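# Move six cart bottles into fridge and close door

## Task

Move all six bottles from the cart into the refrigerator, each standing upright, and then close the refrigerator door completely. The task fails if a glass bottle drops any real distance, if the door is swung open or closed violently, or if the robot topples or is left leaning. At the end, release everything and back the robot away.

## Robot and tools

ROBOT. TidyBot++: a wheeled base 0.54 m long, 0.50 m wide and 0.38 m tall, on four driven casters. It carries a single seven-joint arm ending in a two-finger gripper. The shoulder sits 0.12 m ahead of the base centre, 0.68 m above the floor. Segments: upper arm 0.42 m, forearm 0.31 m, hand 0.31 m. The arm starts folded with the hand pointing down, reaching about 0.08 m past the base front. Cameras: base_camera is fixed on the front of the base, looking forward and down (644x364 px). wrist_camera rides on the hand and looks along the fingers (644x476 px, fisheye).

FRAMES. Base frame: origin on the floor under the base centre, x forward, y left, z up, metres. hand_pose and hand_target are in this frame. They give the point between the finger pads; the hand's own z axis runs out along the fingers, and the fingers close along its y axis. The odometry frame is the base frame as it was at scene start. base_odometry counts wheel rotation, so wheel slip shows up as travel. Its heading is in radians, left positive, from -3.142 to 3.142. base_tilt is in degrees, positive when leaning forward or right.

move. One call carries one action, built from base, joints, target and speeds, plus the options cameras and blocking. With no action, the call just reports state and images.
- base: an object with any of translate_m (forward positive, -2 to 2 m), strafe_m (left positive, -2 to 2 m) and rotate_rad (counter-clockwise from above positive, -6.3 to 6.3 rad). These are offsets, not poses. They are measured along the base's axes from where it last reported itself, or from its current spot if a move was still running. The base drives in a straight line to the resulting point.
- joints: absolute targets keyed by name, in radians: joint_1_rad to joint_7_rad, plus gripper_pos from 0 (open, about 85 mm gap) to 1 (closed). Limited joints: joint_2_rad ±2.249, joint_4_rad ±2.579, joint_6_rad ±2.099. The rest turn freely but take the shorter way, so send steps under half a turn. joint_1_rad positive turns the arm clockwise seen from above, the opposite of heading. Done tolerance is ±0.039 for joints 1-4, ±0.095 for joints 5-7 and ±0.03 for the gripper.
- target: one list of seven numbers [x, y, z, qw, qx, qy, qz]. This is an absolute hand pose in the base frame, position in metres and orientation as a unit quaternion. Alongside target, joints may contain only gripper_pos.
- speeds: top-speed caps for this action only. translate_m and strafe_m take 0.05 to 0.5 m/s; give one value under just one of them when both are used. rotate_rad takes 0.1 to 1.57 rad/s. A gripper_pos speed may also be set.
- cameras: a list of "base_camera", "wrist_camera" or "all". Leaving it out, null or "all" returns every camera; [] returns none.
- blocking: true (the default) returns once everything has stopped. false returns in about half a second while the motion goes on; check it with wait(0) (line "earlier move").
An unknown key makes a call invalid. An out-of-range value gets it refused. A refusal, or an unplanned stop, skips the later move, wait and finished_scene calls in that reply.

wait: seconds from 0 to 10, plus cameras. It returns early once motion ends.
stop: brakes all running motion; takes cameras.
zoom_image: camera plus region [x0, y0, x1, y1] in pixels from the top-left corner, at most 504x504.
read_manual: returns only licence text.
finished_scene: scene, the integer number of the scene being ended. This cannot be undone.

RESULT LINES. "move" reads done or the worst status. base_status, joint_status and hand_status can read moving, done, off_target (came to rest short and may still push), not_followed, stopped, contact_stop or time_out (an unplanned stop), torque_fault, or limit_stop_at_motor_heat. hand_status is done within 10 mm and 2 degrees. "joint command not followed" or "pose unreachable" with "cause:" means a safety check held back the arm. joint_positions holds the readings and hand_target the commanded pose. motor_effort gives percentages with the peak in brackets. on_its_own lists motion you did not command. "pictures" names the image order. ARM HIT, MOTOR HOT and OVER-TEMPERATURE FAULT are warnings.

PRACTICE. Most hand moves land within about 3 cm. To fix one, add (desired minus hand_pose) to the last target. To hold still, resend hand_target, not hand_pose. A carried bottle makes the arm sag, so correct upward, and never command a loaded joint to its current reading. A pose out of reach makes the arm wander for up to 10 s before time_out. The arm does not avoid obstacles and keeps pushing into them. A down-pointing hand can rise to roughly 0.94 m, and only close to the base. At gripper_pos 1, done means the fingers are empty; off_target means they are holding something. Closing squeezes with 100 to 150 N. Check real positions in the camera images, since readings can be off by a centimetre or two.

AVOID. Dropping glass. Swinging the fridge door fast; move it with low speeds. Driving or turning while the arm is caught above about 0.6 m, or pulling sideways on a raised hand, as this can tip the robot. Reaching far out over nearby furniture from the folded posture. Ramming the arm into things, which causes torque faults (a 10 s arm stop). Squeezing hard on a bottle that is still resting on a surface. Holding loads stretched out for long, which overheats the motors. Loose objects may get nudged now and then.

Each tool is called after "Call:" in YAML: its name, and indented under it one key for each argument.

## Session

Call:
move:

Scene clock: 0.00 s.
base_odometry: x=+0.000 y=+0.000 heading=+0.000
base_tilt: forward=+0.4 right=-0.4
base_status: not commanded
joint_positions: joint_1_rad=-0.010 joint_2_rad=-0.372 joint_3_rad=+3.111 joint_4_rad=-2.552 joint_5_rad=+0.029 joint_6_rad=-0.910 joint_7_rad=+1.569 gripper_pos=+0.000
joint_status: not commanded
motor_effort: joint_1_rad=+0 joint_2_rad=-1 joint_3_rad=+1 joint_4_rad=+14 joint_5_rad=-1 joint_6_rad=+1 joint_7_rad=+0
hand_pose: x=+0.2399 y=-0.0023 z=+0.5831 quat_wxyz=(+0.017, +0.999, +0.027, +0.026) (m; base frame)
hand_target: x=+0.2403 y=-0.0022 z=+0.5833 quat_wxyz=(+0.017, +0.999, +0.027, +0.027) (m; base frame)
hand_status: not commanded
pictures: base_camera, wrist_camera
camera_calibration:
wrist_camera: T_world_to_cam=[[0.0890877, -0.992995, 0.0776195, -0.0742297], [-0.993893, -0.0937216, -0.0582506, 0.326948], [0.0651171, -0.0719561, -0.99528, 0.697773], [0, 0, 0, 1]] pos_world=[0.286127, 0.00714144, 0.719286]

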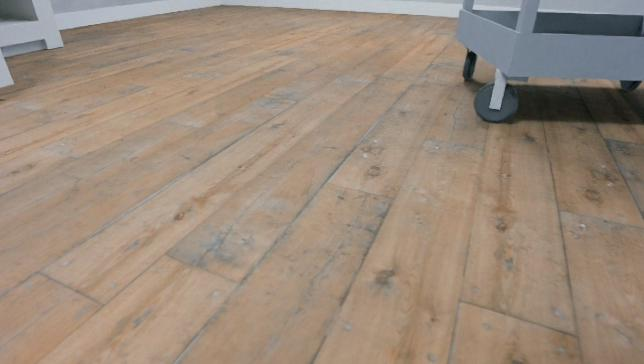

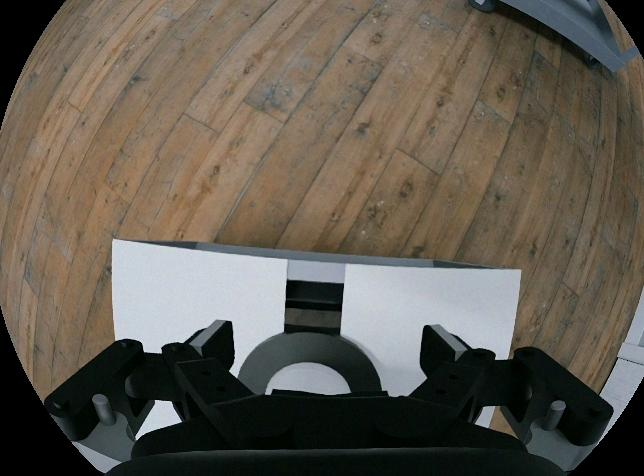

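Call:
move:
  target: [0.50,0,1.1,0,0.819,0,0.574]
  cameras: ["wrist_camera"]

Call:
move:
  base: {"rotate_rad":0.7}

Call:
move:
  base: {"rotate_rad":-1.2}

Scene clock: 4.13 s.
move: off_target
base_odometry: x=+0.000 y=+0.000 heading=+0.000
base_tilt: forward=+0.4 right=-0.4
base_status: not commanded
joint_positions: joint_1_rad=-0.010 joint_2_rad=-0.450 joint_3_rad=+3.133 joint_4_rad=-1.560 joint_5_rad=+0.029 joint_6_rad=-0.883 joint_7_rad=+1.569 gripper_pos=+0.000
joint_status: not commanded
motor_effort: joint_1_rad=+0(1) joint_2_rad=-4(7) joint_3_rad=+1(2) joint_4_rad=+20(21) joint_5_rad=-1(1) joint_6_rad=+7(8) joint_7_rad=+0(1)
hand_pose: x=+0.5016 y=+0.0026 z=+1.0727 quat_wxyz=(+0.011, +0.840, +0.009, +0.543) (m; base frame)
hand_target: x=+0.5000 y=+0.0000 z=+1.1000 quat_wxyz=(+0.000, +0.819, +0.000, +0.574) (m; base frame)
hand_status: off_target (0.027 m and 4.6 deg from the pose sent, 0.579 m and 67.1 deg at the start)
pictures: wrist_camera
camera_calibration:
wrist_camera: T_world_to_cam=[[-0.0175131, -0.996619, 0.0802749, -0.0800491], [-0.402073, -0.0664895, -0.91319, 1.23622], [0.91544, -0.0482692, -0.399549, 0.102778], [0, 0, 0, 1]] pos_world=[0.401563, 0.00737832, 1.1764]

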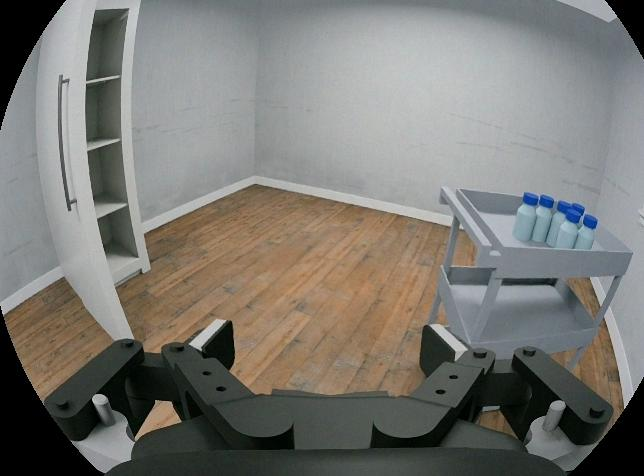

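Scene clock: 5.77 s.
move: done
base_odometry: x=+0.000 y=+0.000 heading=+0.700
base_tilt: forward=+0.3 right=-0.4
base_status: done
joint_positions: joint_1_rad=-0.010 joint_2_rad=-0.450 joint_3_rad=+3.140 joint_4_rad=-1.560 joint_5_rad=+0.029 joint_6_rad=-0.882 joint_7_rad=+1.569 gripper_pos=+0.000
joint_status: not commanded
motor_effort: joint_1_rad=+0(1) joint_2_rad=-4(5) joint_3_rad=+1(3) joint_4_rad=+20(20) joint_5_rad=+0(1) joint_6_rad=+8(8) joint_7_rad=+1(1)
hand_pose: x=+0.5018 y=-0.0011 z=+1.0731 quat_wxyz=(+0.011, +0.839, +0.006, +0.544) (m; base frame)
hand_target: x=+0.5000 y=+0.0000 z=+1.1000 quat_wxyz=(+0.000, +0.819, +0.000, +0.574) (m; base frame)
hand_status: not commanded
pictures: base_camera, wrist_camera
camera_calibration:
wrist_camera: T_world_to_cam=[[-0.0240905, -0.996732, 0.0771035, -0.0770846], [-0.401377, -0.0609933, -0.91388, 1.23682], [0.915596, -0.0529633, -0.398595, 0.101428], [0, 0, 0, 1]] pos_world=[0.401706, 0.00397695, 1.17668]

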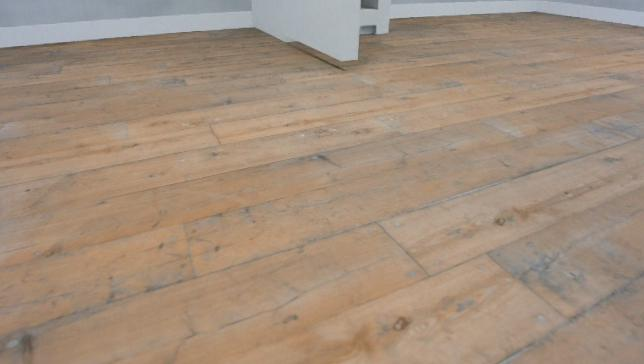

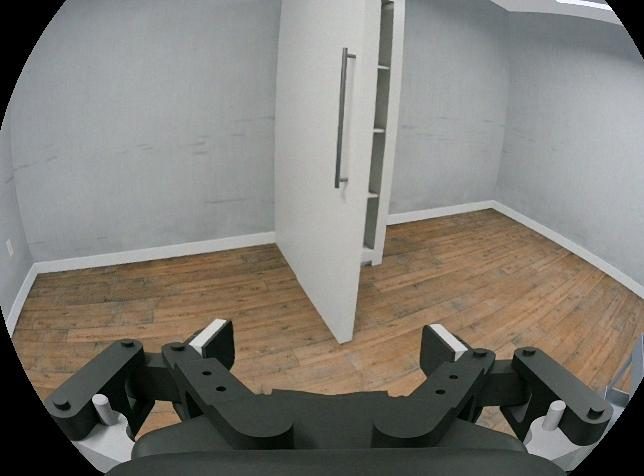

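Scene clock: 7.90 s.
move: done
base_odometry: x=+0.000 y=+0.000 heading=-0.500
base_tilt: forward=+0.4 right=-0.3
base_status: done
joint_positions: joint_1_rad=-0.010 joint_2_rad=-0.450 joint_3_rad=+3.147 joint_4_rad=-1.560 joint_5_rad=+0.029 joint_6_rad=-0.881 joint_7_rad=+1.569 gripper_pos=+0.000
joint_status: not commanded
motor_effort: joint_1_rad=+0(1) joint_2_rad=-4(6) joint_3_rad=+1(3) joint_4_rad=+20(21) joint_5_rad=+0(1) joint_6_rad=+8(8) joint_7_rad=+0(1)
hand_pose: x=+0.5020 y=-0.0049 z=+1.0733 quat_wxyz=(+0.012, +0.839, +0.002, +0.544) (m; base frame)
hand_target: x=+0.5000 y=+0.0000 z=+1.1000 quat_wxyz=(+0.000, +0.819, +0.000, +0.574) (m; base frame)
hand_status: not commanded
pictures: base_camera, wrist_camera
camera_calibration:
wrist_camera: T_world_to_cam=[[-0.0307255, -0.99679, 0.0739312, -0.0741209], [-0.40115, -0.0554501, -0.914332, 1.23724], [0.915497, -0.0577508, -0.398159, 0.100742], [0, 0, 0, 1]] pos_world=[0.401814, 0.000540211, 1.17684]

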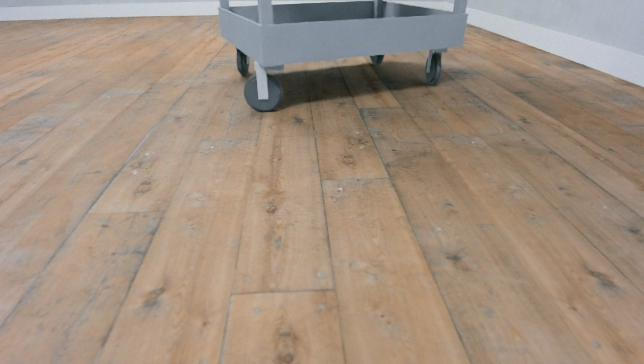

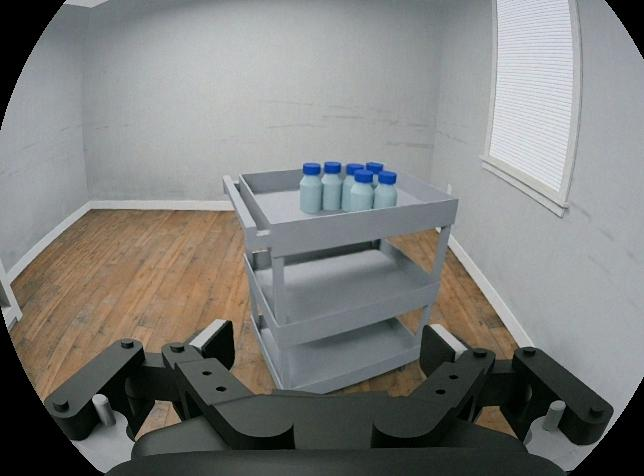

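Call:
zoom_image:
  camera: "wrist_camera"
  region: [210, 140, 470, 270]

Scaled by 1.938.

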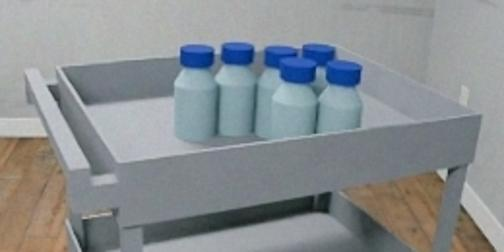

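Call:
move:
  base: {"translate_m":0.758,"strafe_m":-0.407,"rotate_rad":0.5}
  target: [0.50,0,1.08,0,0.866,0,0.5]

Scene clock: 24.90 s.
move: off_target
base_odometry: x=+0.470 y=-0.721 heading=+0.000
base_tilt: forward=+0.3 right=-0.4
base_status: done
joint_positions: joint_1_rad=-0.010 joint_2_rad=-0.389 joint_3_rad=+3.147 joint_4_rad=-1.422 joint_5_rad=+0.029 joint_6_rad=-1.020 joint_7_rad=+1.569 gripper_pos=+0.000
joint_status: not commanded
motor_effort: joint_1_rad=+0(2) joint_2_rad=-6(8) joint_3_rad=+1(4) joint_4_rad=+20(21) joint_5_rad=+0(2) joint_6_rad=+8(9) joint_7_rad=+0(1)
hand_pose: x=+0.5051 y=-0.0054 z=+1.0879 quat_wxyz=(+0.012, +0.855, +0.001, +0.518) (m; base frame)
hand_target: x=+0.5000 y=+0.0000 z=+1.0800 quat_wxyz=(+0.000, +0.866, +0.000, +0.500) (m; base frame)
hand_status: off_target (0.011 m and 2.8 deg from the pose sent, 0.008 m and 6.1 deg at the start)
pictures: base_camera, wrist_camera
camera_calibration:
wrist_camera: T_world_to_cam=[[-0.0295264, -0.996783, 0.0745159, -0.0769255], [-0.456655, -0.0528622, -0.888072, 1.25123], [0.889154, -0.0602496, -0.453625, 0.177268], [0, 0, 0, 1]] pos_world=[0.411491, 0.000145278, 1.19733]

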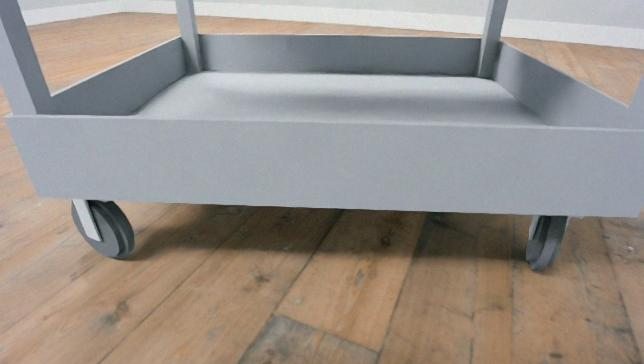

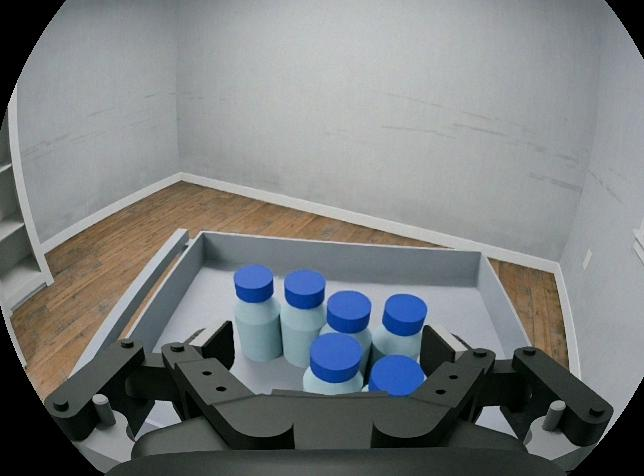

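Call:
zoom_image:
  camera: "wrist_camera"
  region: [200, 240, 460, 400]

Scaled by 1.938.

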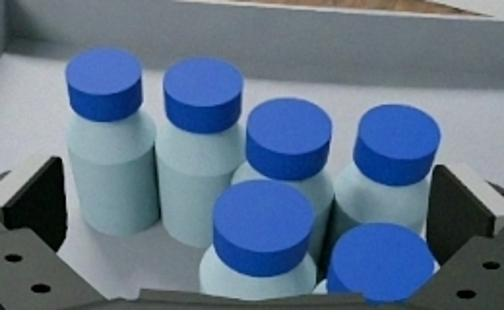

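Call:
move:
  base: {"translate_m":0.03,"strafe_m":-0.229}
  target: [0.57,0.142,1.00,-0.076,0.856,0.132,0.494]
  cameras: ["wrist_camera"]

Scene clock: 49.90 s.
move: off_target
base_odometry: x=+0.500 y=-0.950 heading=+0.001
base_tilt: forward=+0.4 right=-0.4
base_status: done
joint_positions: joint_1_rad=-0.143 joint_2_rad=-0.245 joint_3_rad=+3.062 joint_4_rad=-1.602 joint_5_rad=-0.044 joint_6_rad=-0.782 joint_7_rad=+1.597 gripper_pos=+0.000
joint_status: not commanded
motor_effort: joint_1_rad=+1(2) joint_2_rad=-12(16) joint_3_rad=+2(4) joint_4_rad=+21(23) joint_5_rad=-1(2) joint_6_rad=+7(8) joint_7_rad=+0(1)
hand_pose: x=+0.5709 y=+0.1184 z=+0.9882 quat_wxyz=(-0.059, +0.871, +0.106, +0.476) (m; base frame)
hand_target: x=+0.5700 y=+0.1420 z=+1.0000 quat_wxyz=(-0.076, +0.856, +0.132, +0.494) (m; base frame)
hand_status: off_target (0.026 m and 4.4 deg from the pose sent, 0.183 m and 18.3 deg at the start)
pictures: wrist_camera
camera_calibration:
wrist_camera: T_world_to_cam=[[0.227274, -0.972368, 0.0533526, -0.072726], [-0.507362, -0.164994, -0.84579, 1.19971], [0.831222, 0.165157, -0.530842, 0.163697], [0, 0, 0, 1]] pos_world=[0.489147, 0.100193, 1.10548]

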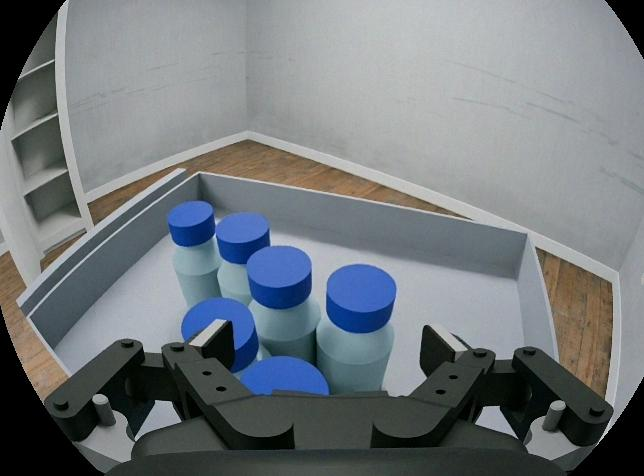

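Call:
move:
  target: [0.577,0.162,0.96,-0.076,0.856,0.132,0.494]
  cameras: ["wrist_camera"]

Scene clock: 53.77 s.
move: done
base_odometry: x=+0.500 y=-0.950 heading=+0.001
base_tilt: forward=+0.3 right=-0.4
base_status: not commanded
joint_positions: joint_1_rad=-0.143 joint_2_rad=-0.241 joint_3_rad=+2.990 joint_4_rad=-1.712 joint_5_rad=-0.043 joint_6_rad=-0.647 joint_7_rad=+1.597 gripper_pos=+0.000
joint_status: not commanded
motor_effort: joint_1_rad=+0(1) joint_2_rad=-13(14) joint_3_rad=+2(3) joint_4_rad=+21(22) joint_5_rad=-1(1) joint_6_rad=+7(8) joint_7_rad=+0(1)
hand_pose: x=+0.5706 y=+0.1554 z=+0.9573 quat_wxyz=(-0.068, +0.862, +0.138, +0.483) (m; base frame)
hand_target: x=+0.5770 y=+0.1620 z=+0.9600 quat_wxyz=(-0.076, +0.856, +0.132, +0.494) (m; base frame)
hand_status: done (0.010 m and 1.8 deg from the pose sent, 0.052 m and 4.4 deg at the start)
pictures: wrist_camera
camera_calibration:
wrist_camera: T_world_to_cam=[[0.288499, -0.954971, 0.0692761, -0.0878904], [-0.476404, -0.20593, -0.85477, 1.17686], [0.830546, 0.213597, -0.514363, 0.118488], [0, 0, 0, 1]] pos_world=[0.487609, 0.13311, 1.07298]

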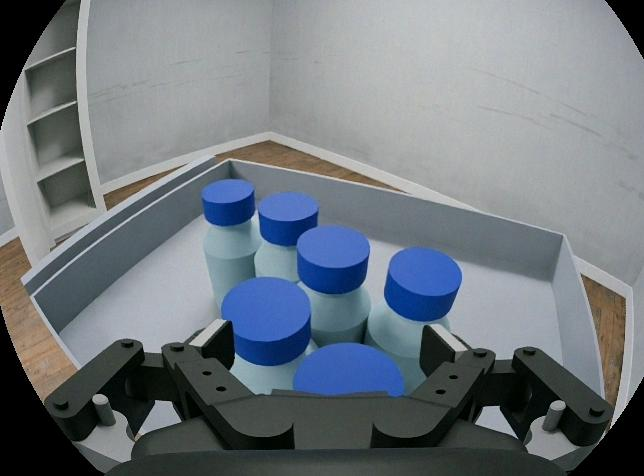

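Call:
move:
  target: [0.577,0.146,0.93,-0.076,0.856,0.132,0.494]
  cameras: ["wrist_camera"]

Scene clock: 57.47 s.
move: off_target
base_odometry: x=+0.500 y=-0.950 heading=+0.001
base_tilt: forward=+0.4 right=-0.4
base_status: not commanded
joint_positions: joint_1_rad=-0.162 joint_2_rad=-0.241 joint_3_rad=+3.047 joint_4_rad=-1.821 joint_5_rad=-0.051 joint_6_rad=-0.557 joint_7_rad=+1.611 gripper_pos=+0.000
joint_status: not commanded
motor_effort: joint_1_rad=+0(1) joint_2_rad=-13(14) joint_3_rad=+2(3) joint_4_rad=+21(22) joint_5_rad=-1(1) joint_6_rad=+7(8) joint_7_rad=+0(1)
hand_pose: x=+0.5758 y=+0.1343 z=+0.9193 quat_wxyz=(-0.063, +0.868, +0.122, +0.477) (m; base frame)
hand_target: x=+0.5770 y=+0.1460 z=+0.9300 quat_wxyz=(-0.076, +0.856, +0.132, +0.494) (m; base frame)
hand_status: off_target (0.016 m and 3.1 deg from the pose sent, 0.030 m and 1.8 deg at the start)
pictures: wrist_camera
camera_calibration:
wrist_camera: T_world_to_cam=[[0.258012, -0.964248, 0.0604546, -0.0799939], [-0.498638, -0.186497, -0.84651, 1.14513], [0.82752, 0.188265, -0.52893, 0.117748], [0, 0, 0, 1]] pos_world=[0.494205, 0.114262, 1.03648]

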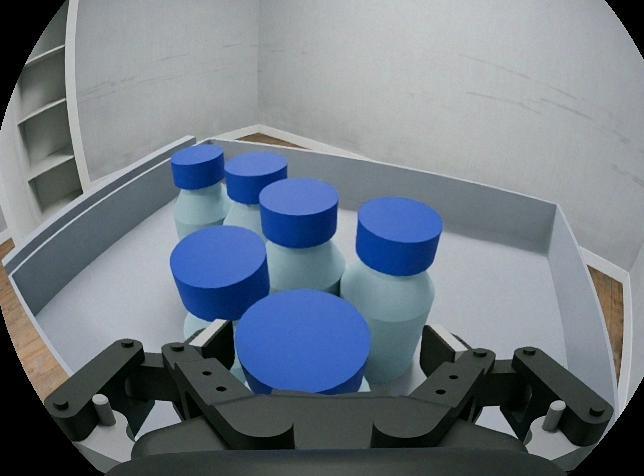

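Call:
move:
  base: {"strafe_m":0.009}
  target: [0.577,0.146,0.915,-0.076,0.856,0.132,0.494]
  cameras: ["wrist_camera"]

Scene clock: 60.50 s.
move: off_target
base_odometry: x=+0.500 y=-0.941 heading=+0.001
base_tilt: forward=+0.4 right=-0.4
base_status: done
joint_positions: joint_1_rad=-0.171 joint_2_rad=-0.241 joint_3_rad=+3.051 joint_4_rad=-1.867 joint_5_rad=-0.051 joint_6_rad=-0.505 joint_7_rad=+1.611 gripper_pos=+0.000
joint_status: not commanded
motor_effort: joint_1_rad=+0(1) joint_2_rad=-13(14) joint_3_rad=+2(3) joint_4_rad=+21(22) joint_5_rad=-1(1) joint_6_rad=+7(8) joint_7_rad=+0(1)
hand_pose: x=+0.5759 y=+0.1358 z=+0.9066 quat_wxyz=(-0.065, +0.867, +0.123, +0.479) (m; base frame)
hand_target: x=+0.5770 y=+0.1460 z=+0.9150 quat_wxyz=(-0.076, +0.856, +0.132, +0.494) (m; base frame)
hand_status: off_target (0.013 m and 2.7 deg from the pose sent, 0.013 m and 3.1 deg at the start)
pictures: wrist_camera
camera_calibration:
wrist_camera: T_world_to_cam=[[0.260624, -0.963598, 0.0596089, -0.0786181], [-0.493143, -0.185952, -0.849842, 1.13443], [0.829991, 0.192093, -0.523655, 0.103904], [0, 0, 0, 1]] pos_world=[0.493686, 0.115234, 1.02318]

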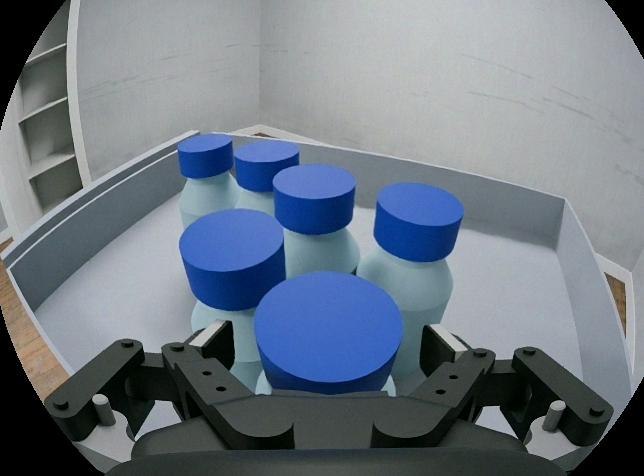

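Call:
move:
  target: [0.577,0.145,0.895,-0.076,0.856,0.132,0.494]
  cameras: ["wrist_camera"]

Scene clock: 69.90 s.
move: off_target
base_odometry: x=+0.500 y=-0.941 heading=+0.001
base_tilt: forward=+0.4 right=-0.4
base_status: not commanded
joint_positions: joint_1_rad=-0.183 joint_2_rad=-0.241 joint_3_rad=+3.059 joint_4_rad=-1.929 joint_5_rad=-0.051 joint_6_rad=-0.440 joint_7_rad=+1.611 gripper_pos=+0.000
joint_status: not commanded
motor_effort: joint_1_rad=+1(1) joint_2_rad=-13(14) joint_3_rad=+1(2) joint_4_rad=+21(23) joint_5_rad=+0(1) joint_6_rad=+7(8) joint_7_rad=+0(1)
hand_pose: x=+0.5746 y=+0.1355 z=+0.8879 quat_wxyz=(-0.066, +0.866, +0.122, +0.480) (m; base frame)
hand_target: x=+0.5770 y=+0.1450 z=+0.8950 quat_wxyz=(-0.076, +0.856, +0.132, +0.494) (m; base frame)
hand_status: off_target (0.012 m and 2.5 deg from the pose sent, 0.015 m and 2.7 deg at the start)
pictures: wrist_camera
camera_calibration:
wrist_camera: T_world_to_cam=[[0.261059, -0.963584, 0.0579232, -0.0761864], [-0.491305, -0.184279, -0.85127, 1.11785], [0.830944, 0.193774, -0.521521, 0.0925526], [0, 0, 0, 1]] pos_world=[0.492191, 0.11465, 1.00428]

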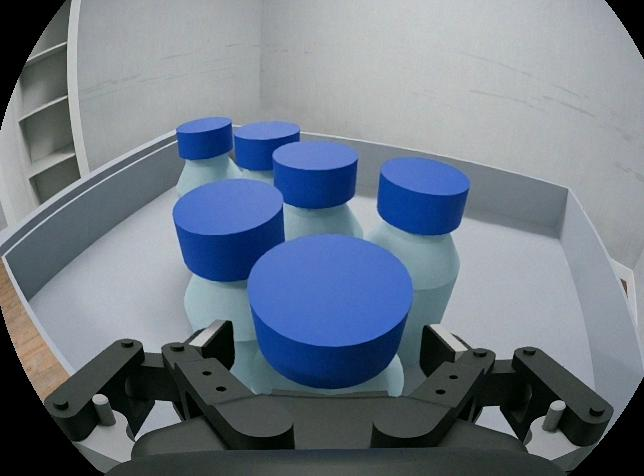

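Call:
move:
  target: [0.584,0.146,0.889,-0.076,0.856,0.132,0.494]
  cameras: []

Call:
move:
  joints: {"gripper_pos":0.6}
  cameras: ["wrist_camera"]

Scene clock: 72.83 s.
move: done
base_odometry: x=+0.500 y=-0.941 heading=+0.001
base_tilt: forward=+0.4 right=-0.4
base_status: not commanded
joint_positions: joint_1_rad=-0.187 joint_2_rad=-0.231 joint_3_rad=+3.063 joint_4_rad=-1.931 joint_5_rad=-0.052 joint_6_rad=-0.413 joint_7_rad=+1.615 gripper_pos=+0.000
joint_status: not commanded
motor_effort: joint_1_rad=+0(1) joint_2_rad=-13(14) joint_3_rad=+1(2) joint_4_rad=+20(22) joint_5_rad=-1(1) joint_6_rad=+7(8) joint_7_rad=+1(1)
hand_pose: x=+0.5806 y=+0.1366 z=+0.8896 quat_wxyz=(-0.067, +0.862, +0.123, +0.487) (m; base frame)
hand_target: x=+0.5840 y=+0.1460 z=+0.8890 quat_wxyz=(-0.076, +0.856, +0.132, +0.494) (m; base frame)
hand_status: done (0.010 m and 1.9 deg from the pose sent, 0.014 m and 2.5 deg at the start)
pictures: none
No camera images: "cameras" was empty.

Scene clock: 73.70 s.
move: off_target
base_odometry: x=+0.500 y=-0.941 heading=+0.001
base_tilt: forward=+0.4 right=-0.4
base_status: not commanded
joint_positions: joint_1_rad=-0.188 joint_2_rad=-0.232 joint_3_rad=+3.064 joint_4_rad=-1.928 joint_5_rad=-0.052 joint_6_rad=-0.396 joint_7_rad=+1.615 gripper_pos=+0.433
joint_status: gripper_pos off_target (ended at +0.433, target +0.600)
motor_effort: joint_1_rad=+0(1) joint_2_rad=-11(16) joint_3_rad=+2(2) joint_4_rad=+18(23) joint_5_rad=+0(1) joint_6_rad=+6(10) joint_7_rad=+0(1)
hand_pose: x=+0.5835 y=+0.1376 z=+0.8966 quat_wxyz=(-0.068, +0.857, +0.122, +0.496) (m; base frame)
hand_target: x=+0.5840 y=+0.1460 z=+0.8890 quat_wxyz=(-0.076, +0.856, +0.132, +0.494) (m; base frame)
hand_status: not commanded
pictures: wrist_camera
camera_calibration:
wrist_camera: T_world_to_cam=[[0.259757, -0.963911, 0.0583253, -0.0765943], [-0.459834, -0.176577, -0.870272, 1.12762], [0.849164, 0.19924, -0.489106, 0.0488773], [0, 0, 0, 1]] pos_world=[0.49691, 0.115543, 1.00971]

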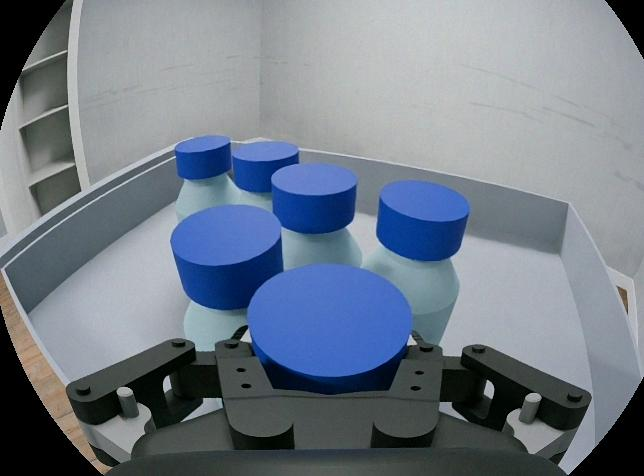

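Call:
move:
  joints: {"gripper_pos":0}
  cameras: []

Call:
move:
  target: [0.583,0.146,0.873,-0.076,0.856,0.132,0.494]
  cameras: []

Call:
move:
  joints: {"gripper_pos":0.6}
  cameras: ["wrist_camera"]

Scene clock: 79.73 s.
move: done
base_odometry: x=+0.500 y=-0.941 heading=+0.001
base_tilt: forward=+0.4 right=-0.4
base_status: not commanded
joint_positions: joint_1_rad=-0.188 joint_2_rad=-0.230 joint_3_rad=+3.064 joint_4_rad=-1.935 joint_5_rad=-0.052 joint_6_rad=-0.396 joint_7_rad=+1.615 gripper_pos=+0.000
joint_status: all done
motor_effort: joint_1_rad=+0(1) joint_2_rad=-13(14) joint_3_rad=+2(2) joint_4_rad=+21(22) joint_5_rad=-1(2) joint_6_rad=+8(8) joint_7_rad=+1(1)
hand_pose: x=+0.5827 y=+0.1373 z=+0.8916 quat_wxyz=(-0.067, +0.859, +0.122, +0.493) (m; base frame)
hand_target: x=+0.5840 y=+0.1460 z=+0.8890 quat_wxyz=(-0.076, +0.856, +0.132, +0.494) (m; base frame)
hand_status: not commanded
pictures: none
No camera images: "cameras" was empty.

Scene clock: 80.47 s.
move: done
base_odometry: x=+0.500 y=-0.941 heading=+0.001
base_tilt: forward=+0.4 right=-0.4
base_status: not commanded
joint_positions: joint_1_rad=-0.199 joint_2_rad=-0.229 joint_3_rad=+3.070 joint_4_rad=-1.983 joint_5_rad=-0.052 joint_6_rad=-0.357 joint_7_rad=+1.615 gripper_pos=+0.000
joint_status: not commanded
motor_effort: joint_1_rad=+1(1) joint_2_rad=-12(14) joint_3_rad=+2(2) joint_4_rad=+20(22) joint_5_rad=-1(1) joint_6_rad=+7(8) joint_7_rad=+1(1)
hand_pose: x=+0.5790 y=+0.1374 z=+0.8739 quat_wxyz=(-0.068, +0.861, +0.123, +0.488) (m; base frame)
hand_target: x=+0.5830 y=+0.1460 z=+0.8730 quat_wxyz=(-0.076, +0.856, +0.132, +0.494) (m; base frame)
hand_status: done (0.009 m and 1.6 deg from the pose sent, 0.021 m and 1.6 deg at the start)
pictures: none
No camera images: "cameras" was empty.

Scene clock: 81.33 s.
move: off_target
base_odometry: x=+0.500 y=-0.941 heading=+0.001
base_tilt: forward=+0.3 right=-0.3
base_status: not commanded
joint_positions: joint_1_rad=-0.203 joint_2_rad=-0.229 joint_3_rad=+3.071 joint_4_rad=-1.983 joint_5_rad=-0.053 joint_6_rad=-0.352 joint_7_rad=+1.615 gripper_pos=+0.249
joint_status: gripper_pos off_target (ended at +0.249, target +0.600)
motor_effort: joint_1_rad=+0(2) joint_2_rad=-11(12) joint_3_rad=+2(3) joint_4_rad=+19(21) joint_5_rad=+0(2) joint_6_rad=+7(8) joint_7_rad=+0(1)
hand_pose: x=+0.5793 y=+0.1388 z=+0.8755 quat_wxyz=(-0.069, +0.860, +0.124, +0.490) (m; base frame)
hand_target: x=+0.5830 y=+0.1460 z=+0.8730 quat_wxyz=(-0.076, +0.856, +0.132, +0.494) (m; base frame)
hand_status: not commanded
pictures: wrist_camera
camera_calibration:
wrist_camera: T_world_to_cam=[[0.265189, -0.962581, 0.0558007, -0.0742529], [-0.471006, -0.179824, -0.863607, 1.10865], [0.841326, 0.202736, -0.501068, 0.056405], [0, 0, 0, 1]] pos_world=[0.494415, 0.116452, 0.989841]

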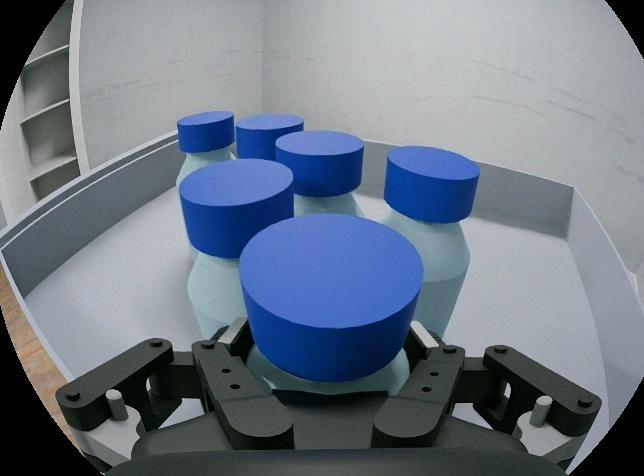

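Call:
move:
  target: [0.56,0.142,1.08,-0.076,0.856,0.132,0.494]
  cameras: []

Call:
move:
  base: {"translate_m":-0.15,"strafe_m":1.05}
  target: [0.52,0.02,1.08,0,0.866,0,0.5]
  cameras: ["wrist_camera"]

Call:
move:
  base: {"translate_m":1.05,"strafe_m":0.17}
  cameras: []

Call:
move:
  base: {"rotate_rad":1.07}

Scene clock: 89.97 s.
move: off_target
base_odometry: x=+0.500 y=-0.941 heading=+0.001
base_tilt: forward=+0.4 right=-0.4
base_status: not commanded
joint_positions: joint_1_rad=-0.165 joint_2_rad=-0.200 joint_3_rad=+3.047 joint_4_rad=-1.342 joint_5_rad=-0.053 joint_6_rad=-0.957 joint_7_rad=+1.615 gripper_pos=+0.249
joint_status: not commanded
motor_effort: joint_1_rad=+0(2) joint_2_rad=-16(19) joint_3_rad=+2(2) joint_4_rad=+23(27) joint_5_rad=-1(2) joint_6_rad=+10(12) joint_7_rad=+0(1)
hand_pose: x=+0.5679 y=+0.1414 z=+1.0676 quat_wxyz=(-0.071, +0.857, +0.133, +0.493) (m; base frame)
hand_target: x=+0.5600 y=+0.1420 z=+1.0800 quat_wxyz=(-0.076, +0.856, +0.132, +0.494) (m; base frame)
hand_status: off_target (0.015 m and 0.6 deg from the pose sent, 0.205 m and 1.4 deg at the start)
pictures: none
No camera images: "cameras" was empty.

Scene clock: 93.47 s.
move: off_target
base_odometry: x=+0.350 y=+0.109 heading=+0.001
base_tilt: forward=+0.4 right=-0.4
base_status: done
joint_positions: joint_1_rad=+0.003 joint_2_rad=-0.313 joint_3_rad=+3.076 joint_4_rad=-1.391 joint_5_rad=-0.001 joint_6_rad=-1.013 joint_7_rad=+1.563 gripper_pos=+0.249
joint_status: not commanded
motor_effort: joint_1_rad=+1(2) joint_2_rad=-11(18) joint_3_rad=+2(4) joint_4_rad=+22(23) joint_5_rad=+0(2) joint_6_rad=+10(10) joint_7_rad=+0(1)
hand_pose: x=+0.5346 y=+0.0345 z=+1.0755 quat_wxyz=(-0.008, +0.865, +0.028, +0.501) (m; base frame)
hand_target: x=+0.5200 y=+0.0200 z=+1.0800 quat_wxyz=(+0.000, +0.866, +0.000, +0.500) (m; base frame)
hand_status: off_target (0.021 m and 3.3 deg from the pose sent, 0.131 m and 17.3 deg at the start)
pictures: wrist_camera
camera_calibration:
wrist_camera: T_world_to_cam=[[0.0399184, -0.99696, 0.0669199, -0.0642232], [-0.486731, -0.0778915, -0.870072, 1.2534], [0.872639, 0.00215988, -0.488361, 0.191911], [0, 0, 0, 1]] pos_world=[0.445161, 0.0331864, 1.18856]

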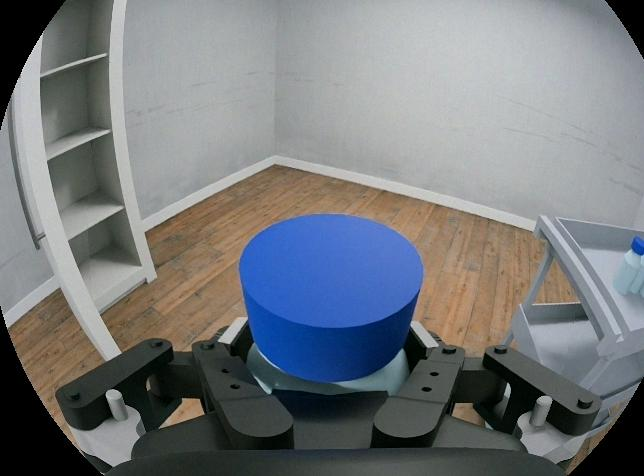

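Scene clock: 96.93 s.
move: done
base_odometry: x=+1.400 y=+0.280 heading=+0.001
base_tilt: forward=+0.4 right=-0.3
base_status: done
joint_positions: joint_1_rad=+0.003 joint_2_rad=-0.318 joint_3_rad=+3.076 joint_4_rad=-1.392 joint_5_rad=-0.001 joint_6_rad=-1.016 joint_7_rad=+1.563 gripper_pos=+0.249
joint_status: not commanded
motor_effort: joint_1_rad=+0(1) joint_2_rad=-11(15) joint_3_rad=+1(2) joint_4_rad=+22(24) joint_5_rad=-1(1) joint_6_rad=+10(11) joint_7_rad=+0(1)
hand_pose: x=+0.5323 y=+0.0345 z=+1.0763 quat_wxyz=(-0.008, +0.865, +0.028, +0.502) (m; base frame)
hand_target: x=+0.5200 y=+0.0200 z=+1.0800 quat_wxyz=(+0.000, +0.866, +0.000, +0.500) (m; base frame)
hand_status: not commanded
pictures: none
No camera images: "cameras" was empty.

Scene clock: 98.87 s.
move: done
base_odometry: x=+1.400 y=+0.280 heading=+1.071
base_tilt: forward=+0.4 right=-0.4
base_status: done
joint_positions: joint_1_rad=+0.003 joint_2_rad=-0.318 joint_3_rad=+3.070 joint_4_rad=-1.392 joint_5_rad=+0.000 joint_6_rad=-1.016 joint_7_rad=+1.563 gripper_pos=+0.249
joint_status: not commanded
motor_effort: joint_1_rad=+1(2) joint_2_rad=-11(12) joint_3_rad=+1(4) joint_4_rad=+23(24) joint_5_rad=-1(1) joint_6_rad=+10(10) joint_7_rad=+0(1)
hand_pose: x=+0.5320 y=+0.0371 z=+1.0762 quat_wxyz=(-0.009, +0.865, +0.030, +0.502) (m; base frame)
hand_target: x=+0.5200 y=+0.0200 z=+1.0800 quat_wxyz=(+0.000, +0.866, +0.000, +0.500) (m; base frame)
hand_status: not commanded
pictures: base_camera, wrist_camera
camera_calibration:
wrist_camera: T_world_to_cam=[[0.0445251, -0.996609, 0.0691958, -0.0664929], [-0.485261, -0.08212, -0.870504, 1.25278], [0.873235, 0.00518129, -0.487272, 0.192835], [0, 0, 0, 1]] pos_world=[0.442496, 0.0356119, 1.18912]

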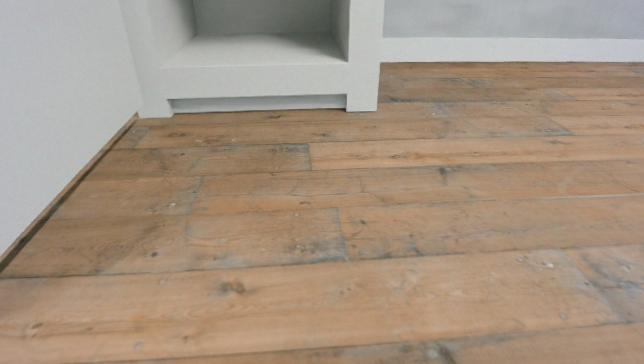

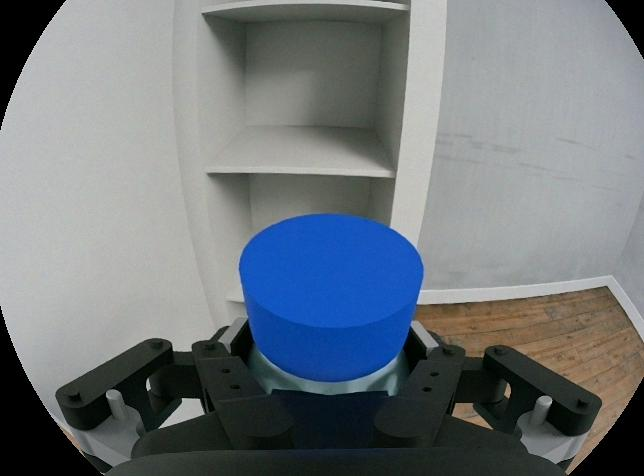

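Call:
move:
  base: {"translate_m":0.30,"strafe_m":-0.035,"rotate_rad":0.04}

Scene clock: 113.60 s.
move: done
base_odometry: x=+1.574 y=+0.527 heading=+1.111
base_tilt: forward=+0.4 right=-0.3
base_status: done
joint_positions: joint_1_rad=+0.003 joint_2_rad=-0.313 joint_3_rad=+3.068 joint_4_rad=-1.395 joint_5_rad=+0.000 joint_6_rad=-1.017 joint_7_rad=+1.563 gripper_pos=+0.249
joint_status: not commanded
motor_effort: joint_1_rad=+1(2) joint_2_rad=-11(16) joint_3_rad=+2(4) joint_4_rad=+23(24) joint_5_rad=+0(2) joint_6_rad=+10(11) joint_7_rad=+0(1)
hand_pose: x=+0.5335 y=+0.0378 z=+1.0724 quat_wxyz=(-0.009, +0.867, +0.031, +0.498) (m; base frame)
hand_target: x=+0.5200 y=+0.0200 z=+1.0800 quat_wxyz=(+0.000, +0.866, +0.000, +0.500) (m; base frame)
hand_status: not commanded
pictures: base_camera, wrist_camera
camera_calibration:
wrist_camera: T_world_to_cam=[[0.0464199, -0.996494, 0.0695986, -0.0670489], [-0.49264, -0.0834488, -0.866223, 1.24972], [0.868994, 0.00592291, -0.494787, 0.200026], [0, 0, 0, 1]] pos_world=[0.444953, 0.036289, 1.18617]

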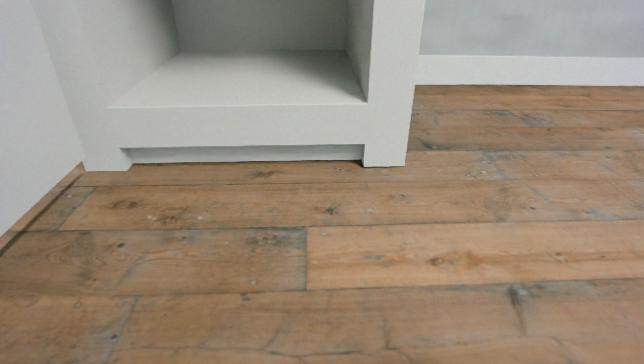

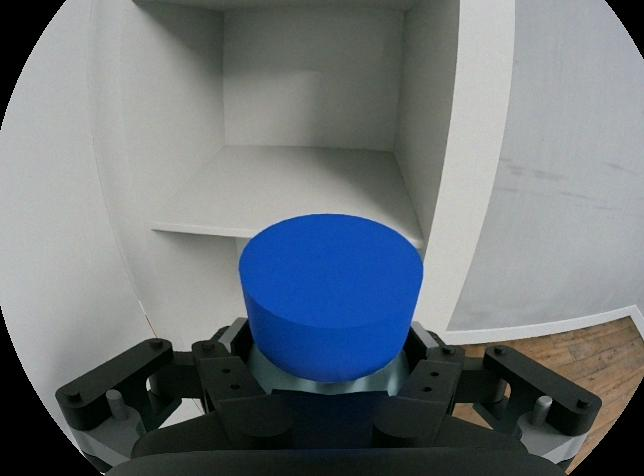

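Call:
move:
  base: {"translate_m":0.265,"strafe_m":0.01,"rotate_rad":-0.012}
  target: [0.79,0.24,1.075,-0.087,0.853,0.150,0.492]
  speeds: {"translate_m":0.3}
  cameras: ["wrist_camera"]

Scene clock: 121.73 s.
move: off_target
base_odometry: x=+1.683 y=+0.769 heading=+1.099
base_tilt: forward=+0.4 right=-0.4
base_status: done
joint_positions: joint_1_rad=-0.307 joint_2_rad=+0.466 joint_3_rad=+3.096 joint_4_rad=-0.611 joint_5_rad=+0.000 joint_6_rad=-1.050 joint_7_rad=+1.563 gripper_pos=+0.249
joint_status: not commanded
motor_effort: joint_1_rad=+0(2) joint_2_rad=-41(46) joint_3_rad=+0(3) joint_4_rad=+22(25) joint_5_rad=-1(1) joint_6_rad=+10(11) joint_7_rad=+0(1)
hand_pose: x=+0.8068 y=+0.2429 z=+1.0432 quat_wxyz=(-0.095, +0.862, +0.143, +0.477) (m; base frame)
hand_target: x=+0.7900 y=+0.2400 z=+1.0750 quat_wxyz=(-0.087, +0.853, +0.150, +0.492) (m; base frame)
hand_status: off_target (0.036 m and 2.3 deg from the pose sent, 0.327 m and 16.4 deg at the start)
pictures: wrist_camera
camera_calibration:
wrist_camera: T_world_to_cam=[[0.323028, -0.945989, 0.0275445, -0.0649146], [-0.484437, -0.190284, -0.853881, 1.3826], [0.813003, 0.262484, -0.519739, -0.0442715], [0, 0, 0, 1]] pos_world=[0.726743, 0.213298, 1.15935]

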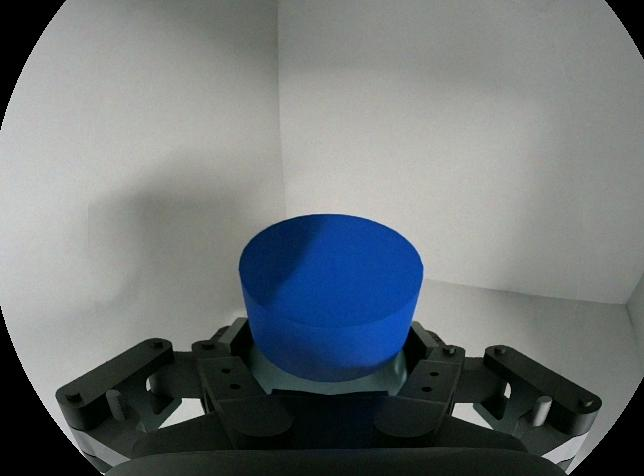

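Call:
move:
  target: [0.79,0.245,1.03,-0.087,0.853,0.150,0.492]
  cameras: []

Call:
move:
  target: [0.79,0.245,1.01,-0.087,0.853,0.150,0.492]
  cameras: ["wrist_camera"]

Scene clock: 125.63 s.
move: off_target
base_odometry: x=+1.683 y=+0.769 heading=+1.099
base_tilt: forward=+0.4 right=-0.4
base_status: not commanded
joint_positions: joint_1_rad=-0.307 joint_2_rad=+0.392 joint_3_rad=+3.096 joint_4_rad=-0.818 joint_5_rad=+0.002 joint_6_rad=-0.913 joint_7_rad=+1.563 gripper_pos=+0.249
joint_status: not commanded
motor_effort: joint_1_rad=+0(2) joint_2_rad=-34(41) joint_3_rad=+0(1) joint_4_rad=+19(23) joint_5_rad=-2(2) joint_6_rad=+5(10) joint_7_rad=-1(2)
hand_pose: x=+0.7966 y=+0.2414 z=+1.0187 quat_wxyz=(-0.093, +0.861, +0.144, +0.479) (m; base frame)
hand_target: x=+0.7900 y=+0.2450 z=+1.0300 quat_wxyz=(-0.087, +0.853, +0.150, +0.492) (m; base frame)
hand_status: off_target (0.014 m and 2.0 deg from the pose sent, 0.021 m and 2.3 deg at the start)
pictures: none
No camera images: "cameras" was empty.

Scene clock: 126.53 s.
move: done
base_odometry: x=+1.683 y=+0.769 heading=+1.099
base_tilt: forward=+0.4 right=-0.4
base_status: not commanded
joint_positions: joint_1_rad=-0.307 joint_2_rad=+0.360 joint_3_rad=+3.095 joint_4_rad=-0.900 joint_5_rad=+0.006 joint_6_rad=-0.827 joint_7_rad=+1.563 gripper_pos=+0.249
joint_status: not commanded
motor_effort: joint_1_rad=-1(2) joint_2_rad=-31(34) joint_3_rad=-1(1) joint_4_rad=+17(18) joint_5_rad=-2(3) joint_6_rad=+4(5) joint_7_rad=-1(1)
hand_pose: x=+0.7947 y=+0.2413 z=+1.0186 quat_wxyz=(-0.094, +0.852, +0.144, +0.495) (m; base frame)
hand_target: x=+0.7900 y=+0.2450 z=+1.0100 quat_wxyz=(-0.087, +0.853, +0.150, +0.492) (m; base frame)
hand_status: done (0.010 m and 1.1 deg from the pose sent, 0.012 m and 2.0 deg at the start)
pictures: wrist_camera
camera_calibration:
wrist_camera: T_world_to_cam=[[0.322165, -0.945987, 0.0363081, -0.0701136], [-0.449292, -0.186544, -0.873692, 1.34677], [0.833275, 0.26516, -0.485122, -0.098804], [0, 0, 0, 1]] pos_world=[0.710013, 0.211104, 1.13128]

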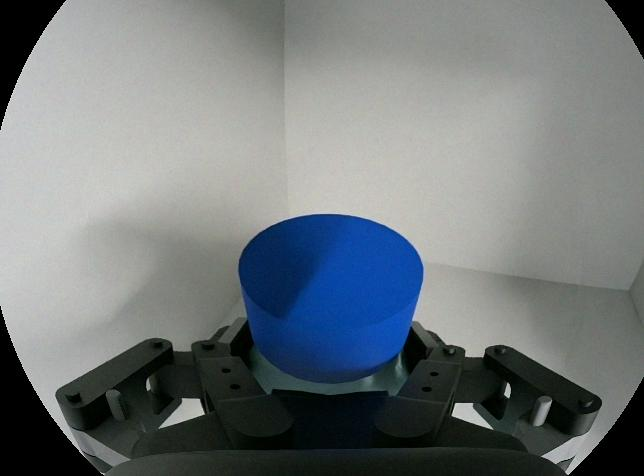

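Call:
move:
  joints: {"gripper_pos":0.1}
  cameras: ["wrist_camera"]

Scene clock: 129.37 s.
move: done
base_odometry: x=+1.683 y=+0.769 heading=+1.099
base_tilt: forward=+0.4 right=-0.4
base_status: not commanded
joint_positions: joint_1_rad=-0.307 joint_2_rad=+0.360 joint_3_rad=+3.088 joint_4_rad=-0.927 joint_5_rad=+0.006 joint_6_rad=-0.827 joint_7_rad=+1.563 gripper_pos=+0.100
joint_status: all done
motor_effort: joint_1_rad=+0(2) joint_2_rad=-34(35) joint_3_rad=+0(1) joint_4_rad=+20(21) joint_5_rad=-1(3) joint_6_rad=+7(8) joint_7_rad=+0(1)
hand_pose: x=+0.7915 y=+0.2448 z=+1.0033 quat_wxyz=(-0.094, +0.858, +0.148, +0.483) (m; base frame)
hand_target: x=+0.7900 y=+0.2450 z=+1.0100 quat_wxyz=(-0.087, +0.853, +0.150, +0.492) (m; base frame)
hand_status: not commanded
pictures: wrist_camera
camera_calibration:
wrist_camera: T_world_to_cam=[[0.330119, -0.943304, 0.0346344, -0.0704979], [-0.47033, -0.196188, -0.860407, 1.33832], [0.81842, 0.267747, -0.508429, -0.0699285], [0, 0, 0, 1]] pos_world=[0.709954, 0.214783, 1.11838]

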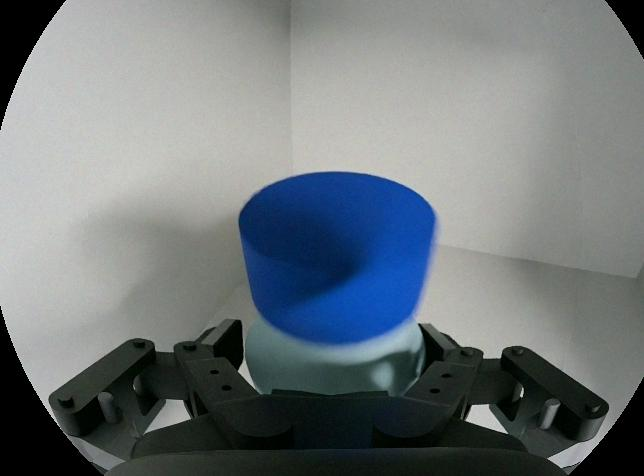

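Call:
move:
  base: {"translate_m":-0.15}
  speeds: {"translate_m":0.2}
  cameras: ["wrist_camera"]

Call:
move:
  base: {"translate_m":-0.15}
  target: [0.52,0.03,1.08,0,0.866,0,0.5]
  cameras: []

Call:
move:
  base: {"translate_m":-0.554,"strafe_m":0.141,"rotate_rad":-2.67}
  joints: {"gripper_pos":0}

Scene clock: 139.47 s.
move: done
base_odometry: x=+1.615 y=+0.635 heading=+1.099
base_tilt: forward=+0.4 right=-0.4
base_status: done
joint_positions: joint_1_rad=-0.307 joint_2_rad=+0.357 joint_3_rad=+3.084 joint_4_rad=-0.928 joint_5_rad=+0.007 joint_6_rad=-0.827 joint_7_rad=+1.563 gripper_pos=+0.100
joint_status: not commanded
motor_effort: joint_1_rad=+0(3) joint_2_rad=-34(38) joint_3_rad=+1(2) joint_4_rad=+20(22) joint_5_rad=+0(2) joint_6_rad=+7(8) joint_7_rad=+1(1)
hand_pose: x=+0.7898 y=+0.2464 z=+1.0054 quat_wxyz=(-0.096, +0.857, +0.149, +0.484) (m; base frame)
hand_target: x=+0.7900 y=+0.2450 z=+1.0100 quat_wxyz=(-0.087, +0.853, +0.150, +0.492) (m; base frame)
hand_status: not commanded
pictures: wrist_camera
camera_calibration:
wrist_camera: T_world_to_cam=[[0.333386, -0.942167, 0.0342659, -0.0709654], [-0.467398, -0.196735, -0.861878, 1.33894], [0.818775, 0.271322, -0.505956, -0.0715521], [0, 0, 0, 1]] pos_world=[0.708062, 0.215968, 1.12023]

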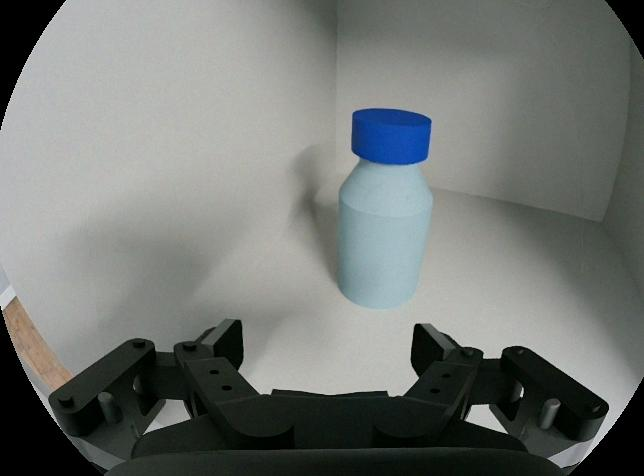

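Scene clock: 141.40 s.
move: off_target
base_odometry: x=+1.546 y=+0.501 heading=+1.099
base_tilt: forward=+0.3 right=-0.4
base_status: done
joint_positions: joint_1_rad=+0.005 joint_2_rad=-0.319 joint_3_rad=+3.051 joint_4_rad=-1.368 joint_5_rad=+0.007 joint_6_rad=-0.998 joint_7_rad=+1.535 gripper_pos=+0.100
joint_status: not commanded
motor_effort: joint_1_rad=+0(2) joint_2_rad=-8(39) joint_3_rad=+2(2) joint_4_rad=+18(23) joint_5_rad=+0(1) joint_6_rad=+8(8) joint_7_rad=+0(1)
hand_pose: x=+0.5335 y=+0.0450 z=+1.0946 quat_wxyz=(-0.015, +0.854, +0.027, +0.520) (m; base frame)
hand_target: x=+0.5200 y=+0.0300 z=+1.0800 quat_wxyz=(+0.000, +0.866, +0.000, +0.500) (m; base frame)
hand_status: off_target (0.025 m and 4.4 deg from the pose sent, 0.354 m and 20.4 deg at the start)
pictures: none
No camera images: "cameras" was empty.

Scene clock: 144.93 s.
move: done
base_odometry: x=+1.169 y=+0.072 heading=-1.571
base_tilt: forward=+0.3 right=-0.4
base_status: done
joint_positions: joint_1_rad=+0.014 joint_2_rad=-0.325 joint_3_rad=+3.040 joint_4_rad=-1.370 joint_5_rad=+0.012 joint_6_rad=-0.999 joint_7_rad=+1.534 gripper_pos=+0.000
joint_status: all done
motor_effort: joint_1_rad=+0(2) joint_2_rad=-8(13) joint_3_rad=+2(4) joint_4_rad=+19(21) joint_5_rad=+0(1) joint_6_rad=+8(8) joint_7_rad=+0(1)
hand_pose: x=+0.5308 y=+0.0457 z=+1.0950 quat_wxyz=(-0.011, +0.853, +0.028, +0.521) (m; base frame)
hand_target: x=+0.5200 y=+0.0300 z=+1.0800 quat_wxyz=(+0.000, +0.866, +0.000, +0.500) (m; base frame)
hand_status: not commanded
pictures: base_camera, wrist_camera
camera_calibration:
wrist_camera: T_world_to_cam=[[0.0404226, -0.9972, 0.0629109, -0.0501677], [-0.445994, -0.0743493, -0.891942, 1.27156], [0.894122, 0.00799674, -0.447751, 0.148603], [0, 0, 0, 1]] pos_world=[0.436267, 0.0433238, 1.20385]

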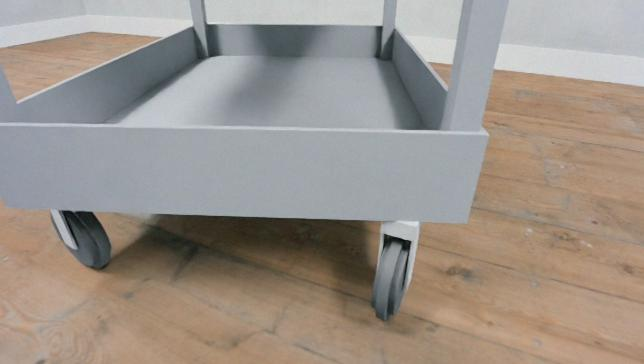

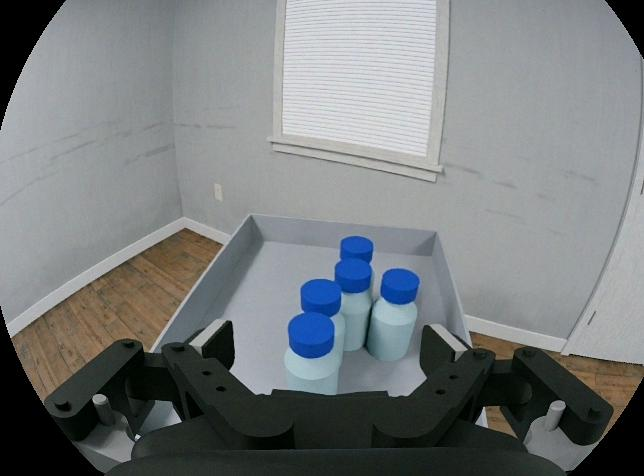

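Call:
move:
  base: {"translate_m":0.09}
  target: [0.612,0.066,0.93,-0.034,0.864,0.058,0.499]
  cameras: ["wrist_camera"]

Scene clock: 153.90 s.
move: off_target
base_odometry: x=+1.169 y=-0.018 heading=-1.572
base_tilt: forward=+0.4 right=-0.4
base_status: done
joint_positions: joint_1_rad=-0.064 joint_2_rad=-0.214 joint_3_rad=+3.099 joint_4_rad=-1.791 joint_5_rad=+0.002 joint_6_rad=-0.543 joint_7_rad=+1.561 gripper_pos=+0.000
joint_status: not commanded
motor_effort: joint_1_rad=+0(1) joint_2_rad=-14(17) joint_3_rad=+1(3) joint_4_rad=+21(23) joint_5_rad=-1(1) joint_6_rad=+7(8) joint_7_rad=+1(1)
hand_pose: x=+0.6060 y=+0.0553 z=+0.9283 quat_wxyz=(-0.023, +0.871, +0.045, +0.488) (m; base frame)
hand_target: x=+0.6120 y=+0.0660 z=+0.9300 quat_wxyz=(-0.034, +0.864, +0.058, +0.499) (m; base frame)
hand_status: off_target (0.012 m and 2.4 deg from the pose sent, 0.185 m and 5.1 deg at the start)
pictures: wrist_camera
camera_calibration:
wrist_camera: T_world_to_cam=[[0.0861438, -0.994635, 0.0572678, -0.0557033], [-0.507889, -0.0932936, -0.856356, 1.1627], [0.857104, 0.044684, -0.513201, 0.0877586], [0, 0, 0, 1]] pos_world=[0.520102, 0.0491465, 1.04391]

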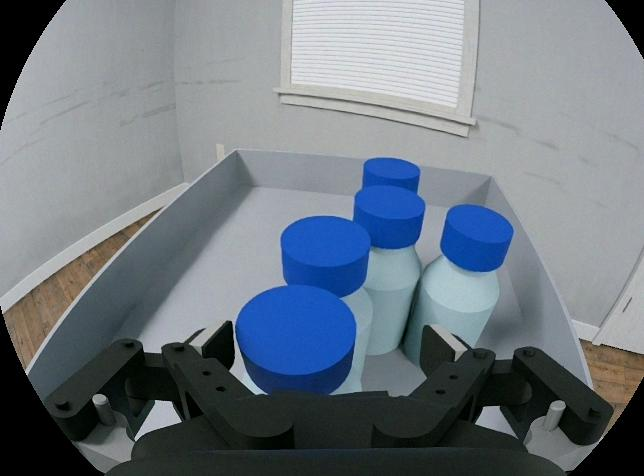

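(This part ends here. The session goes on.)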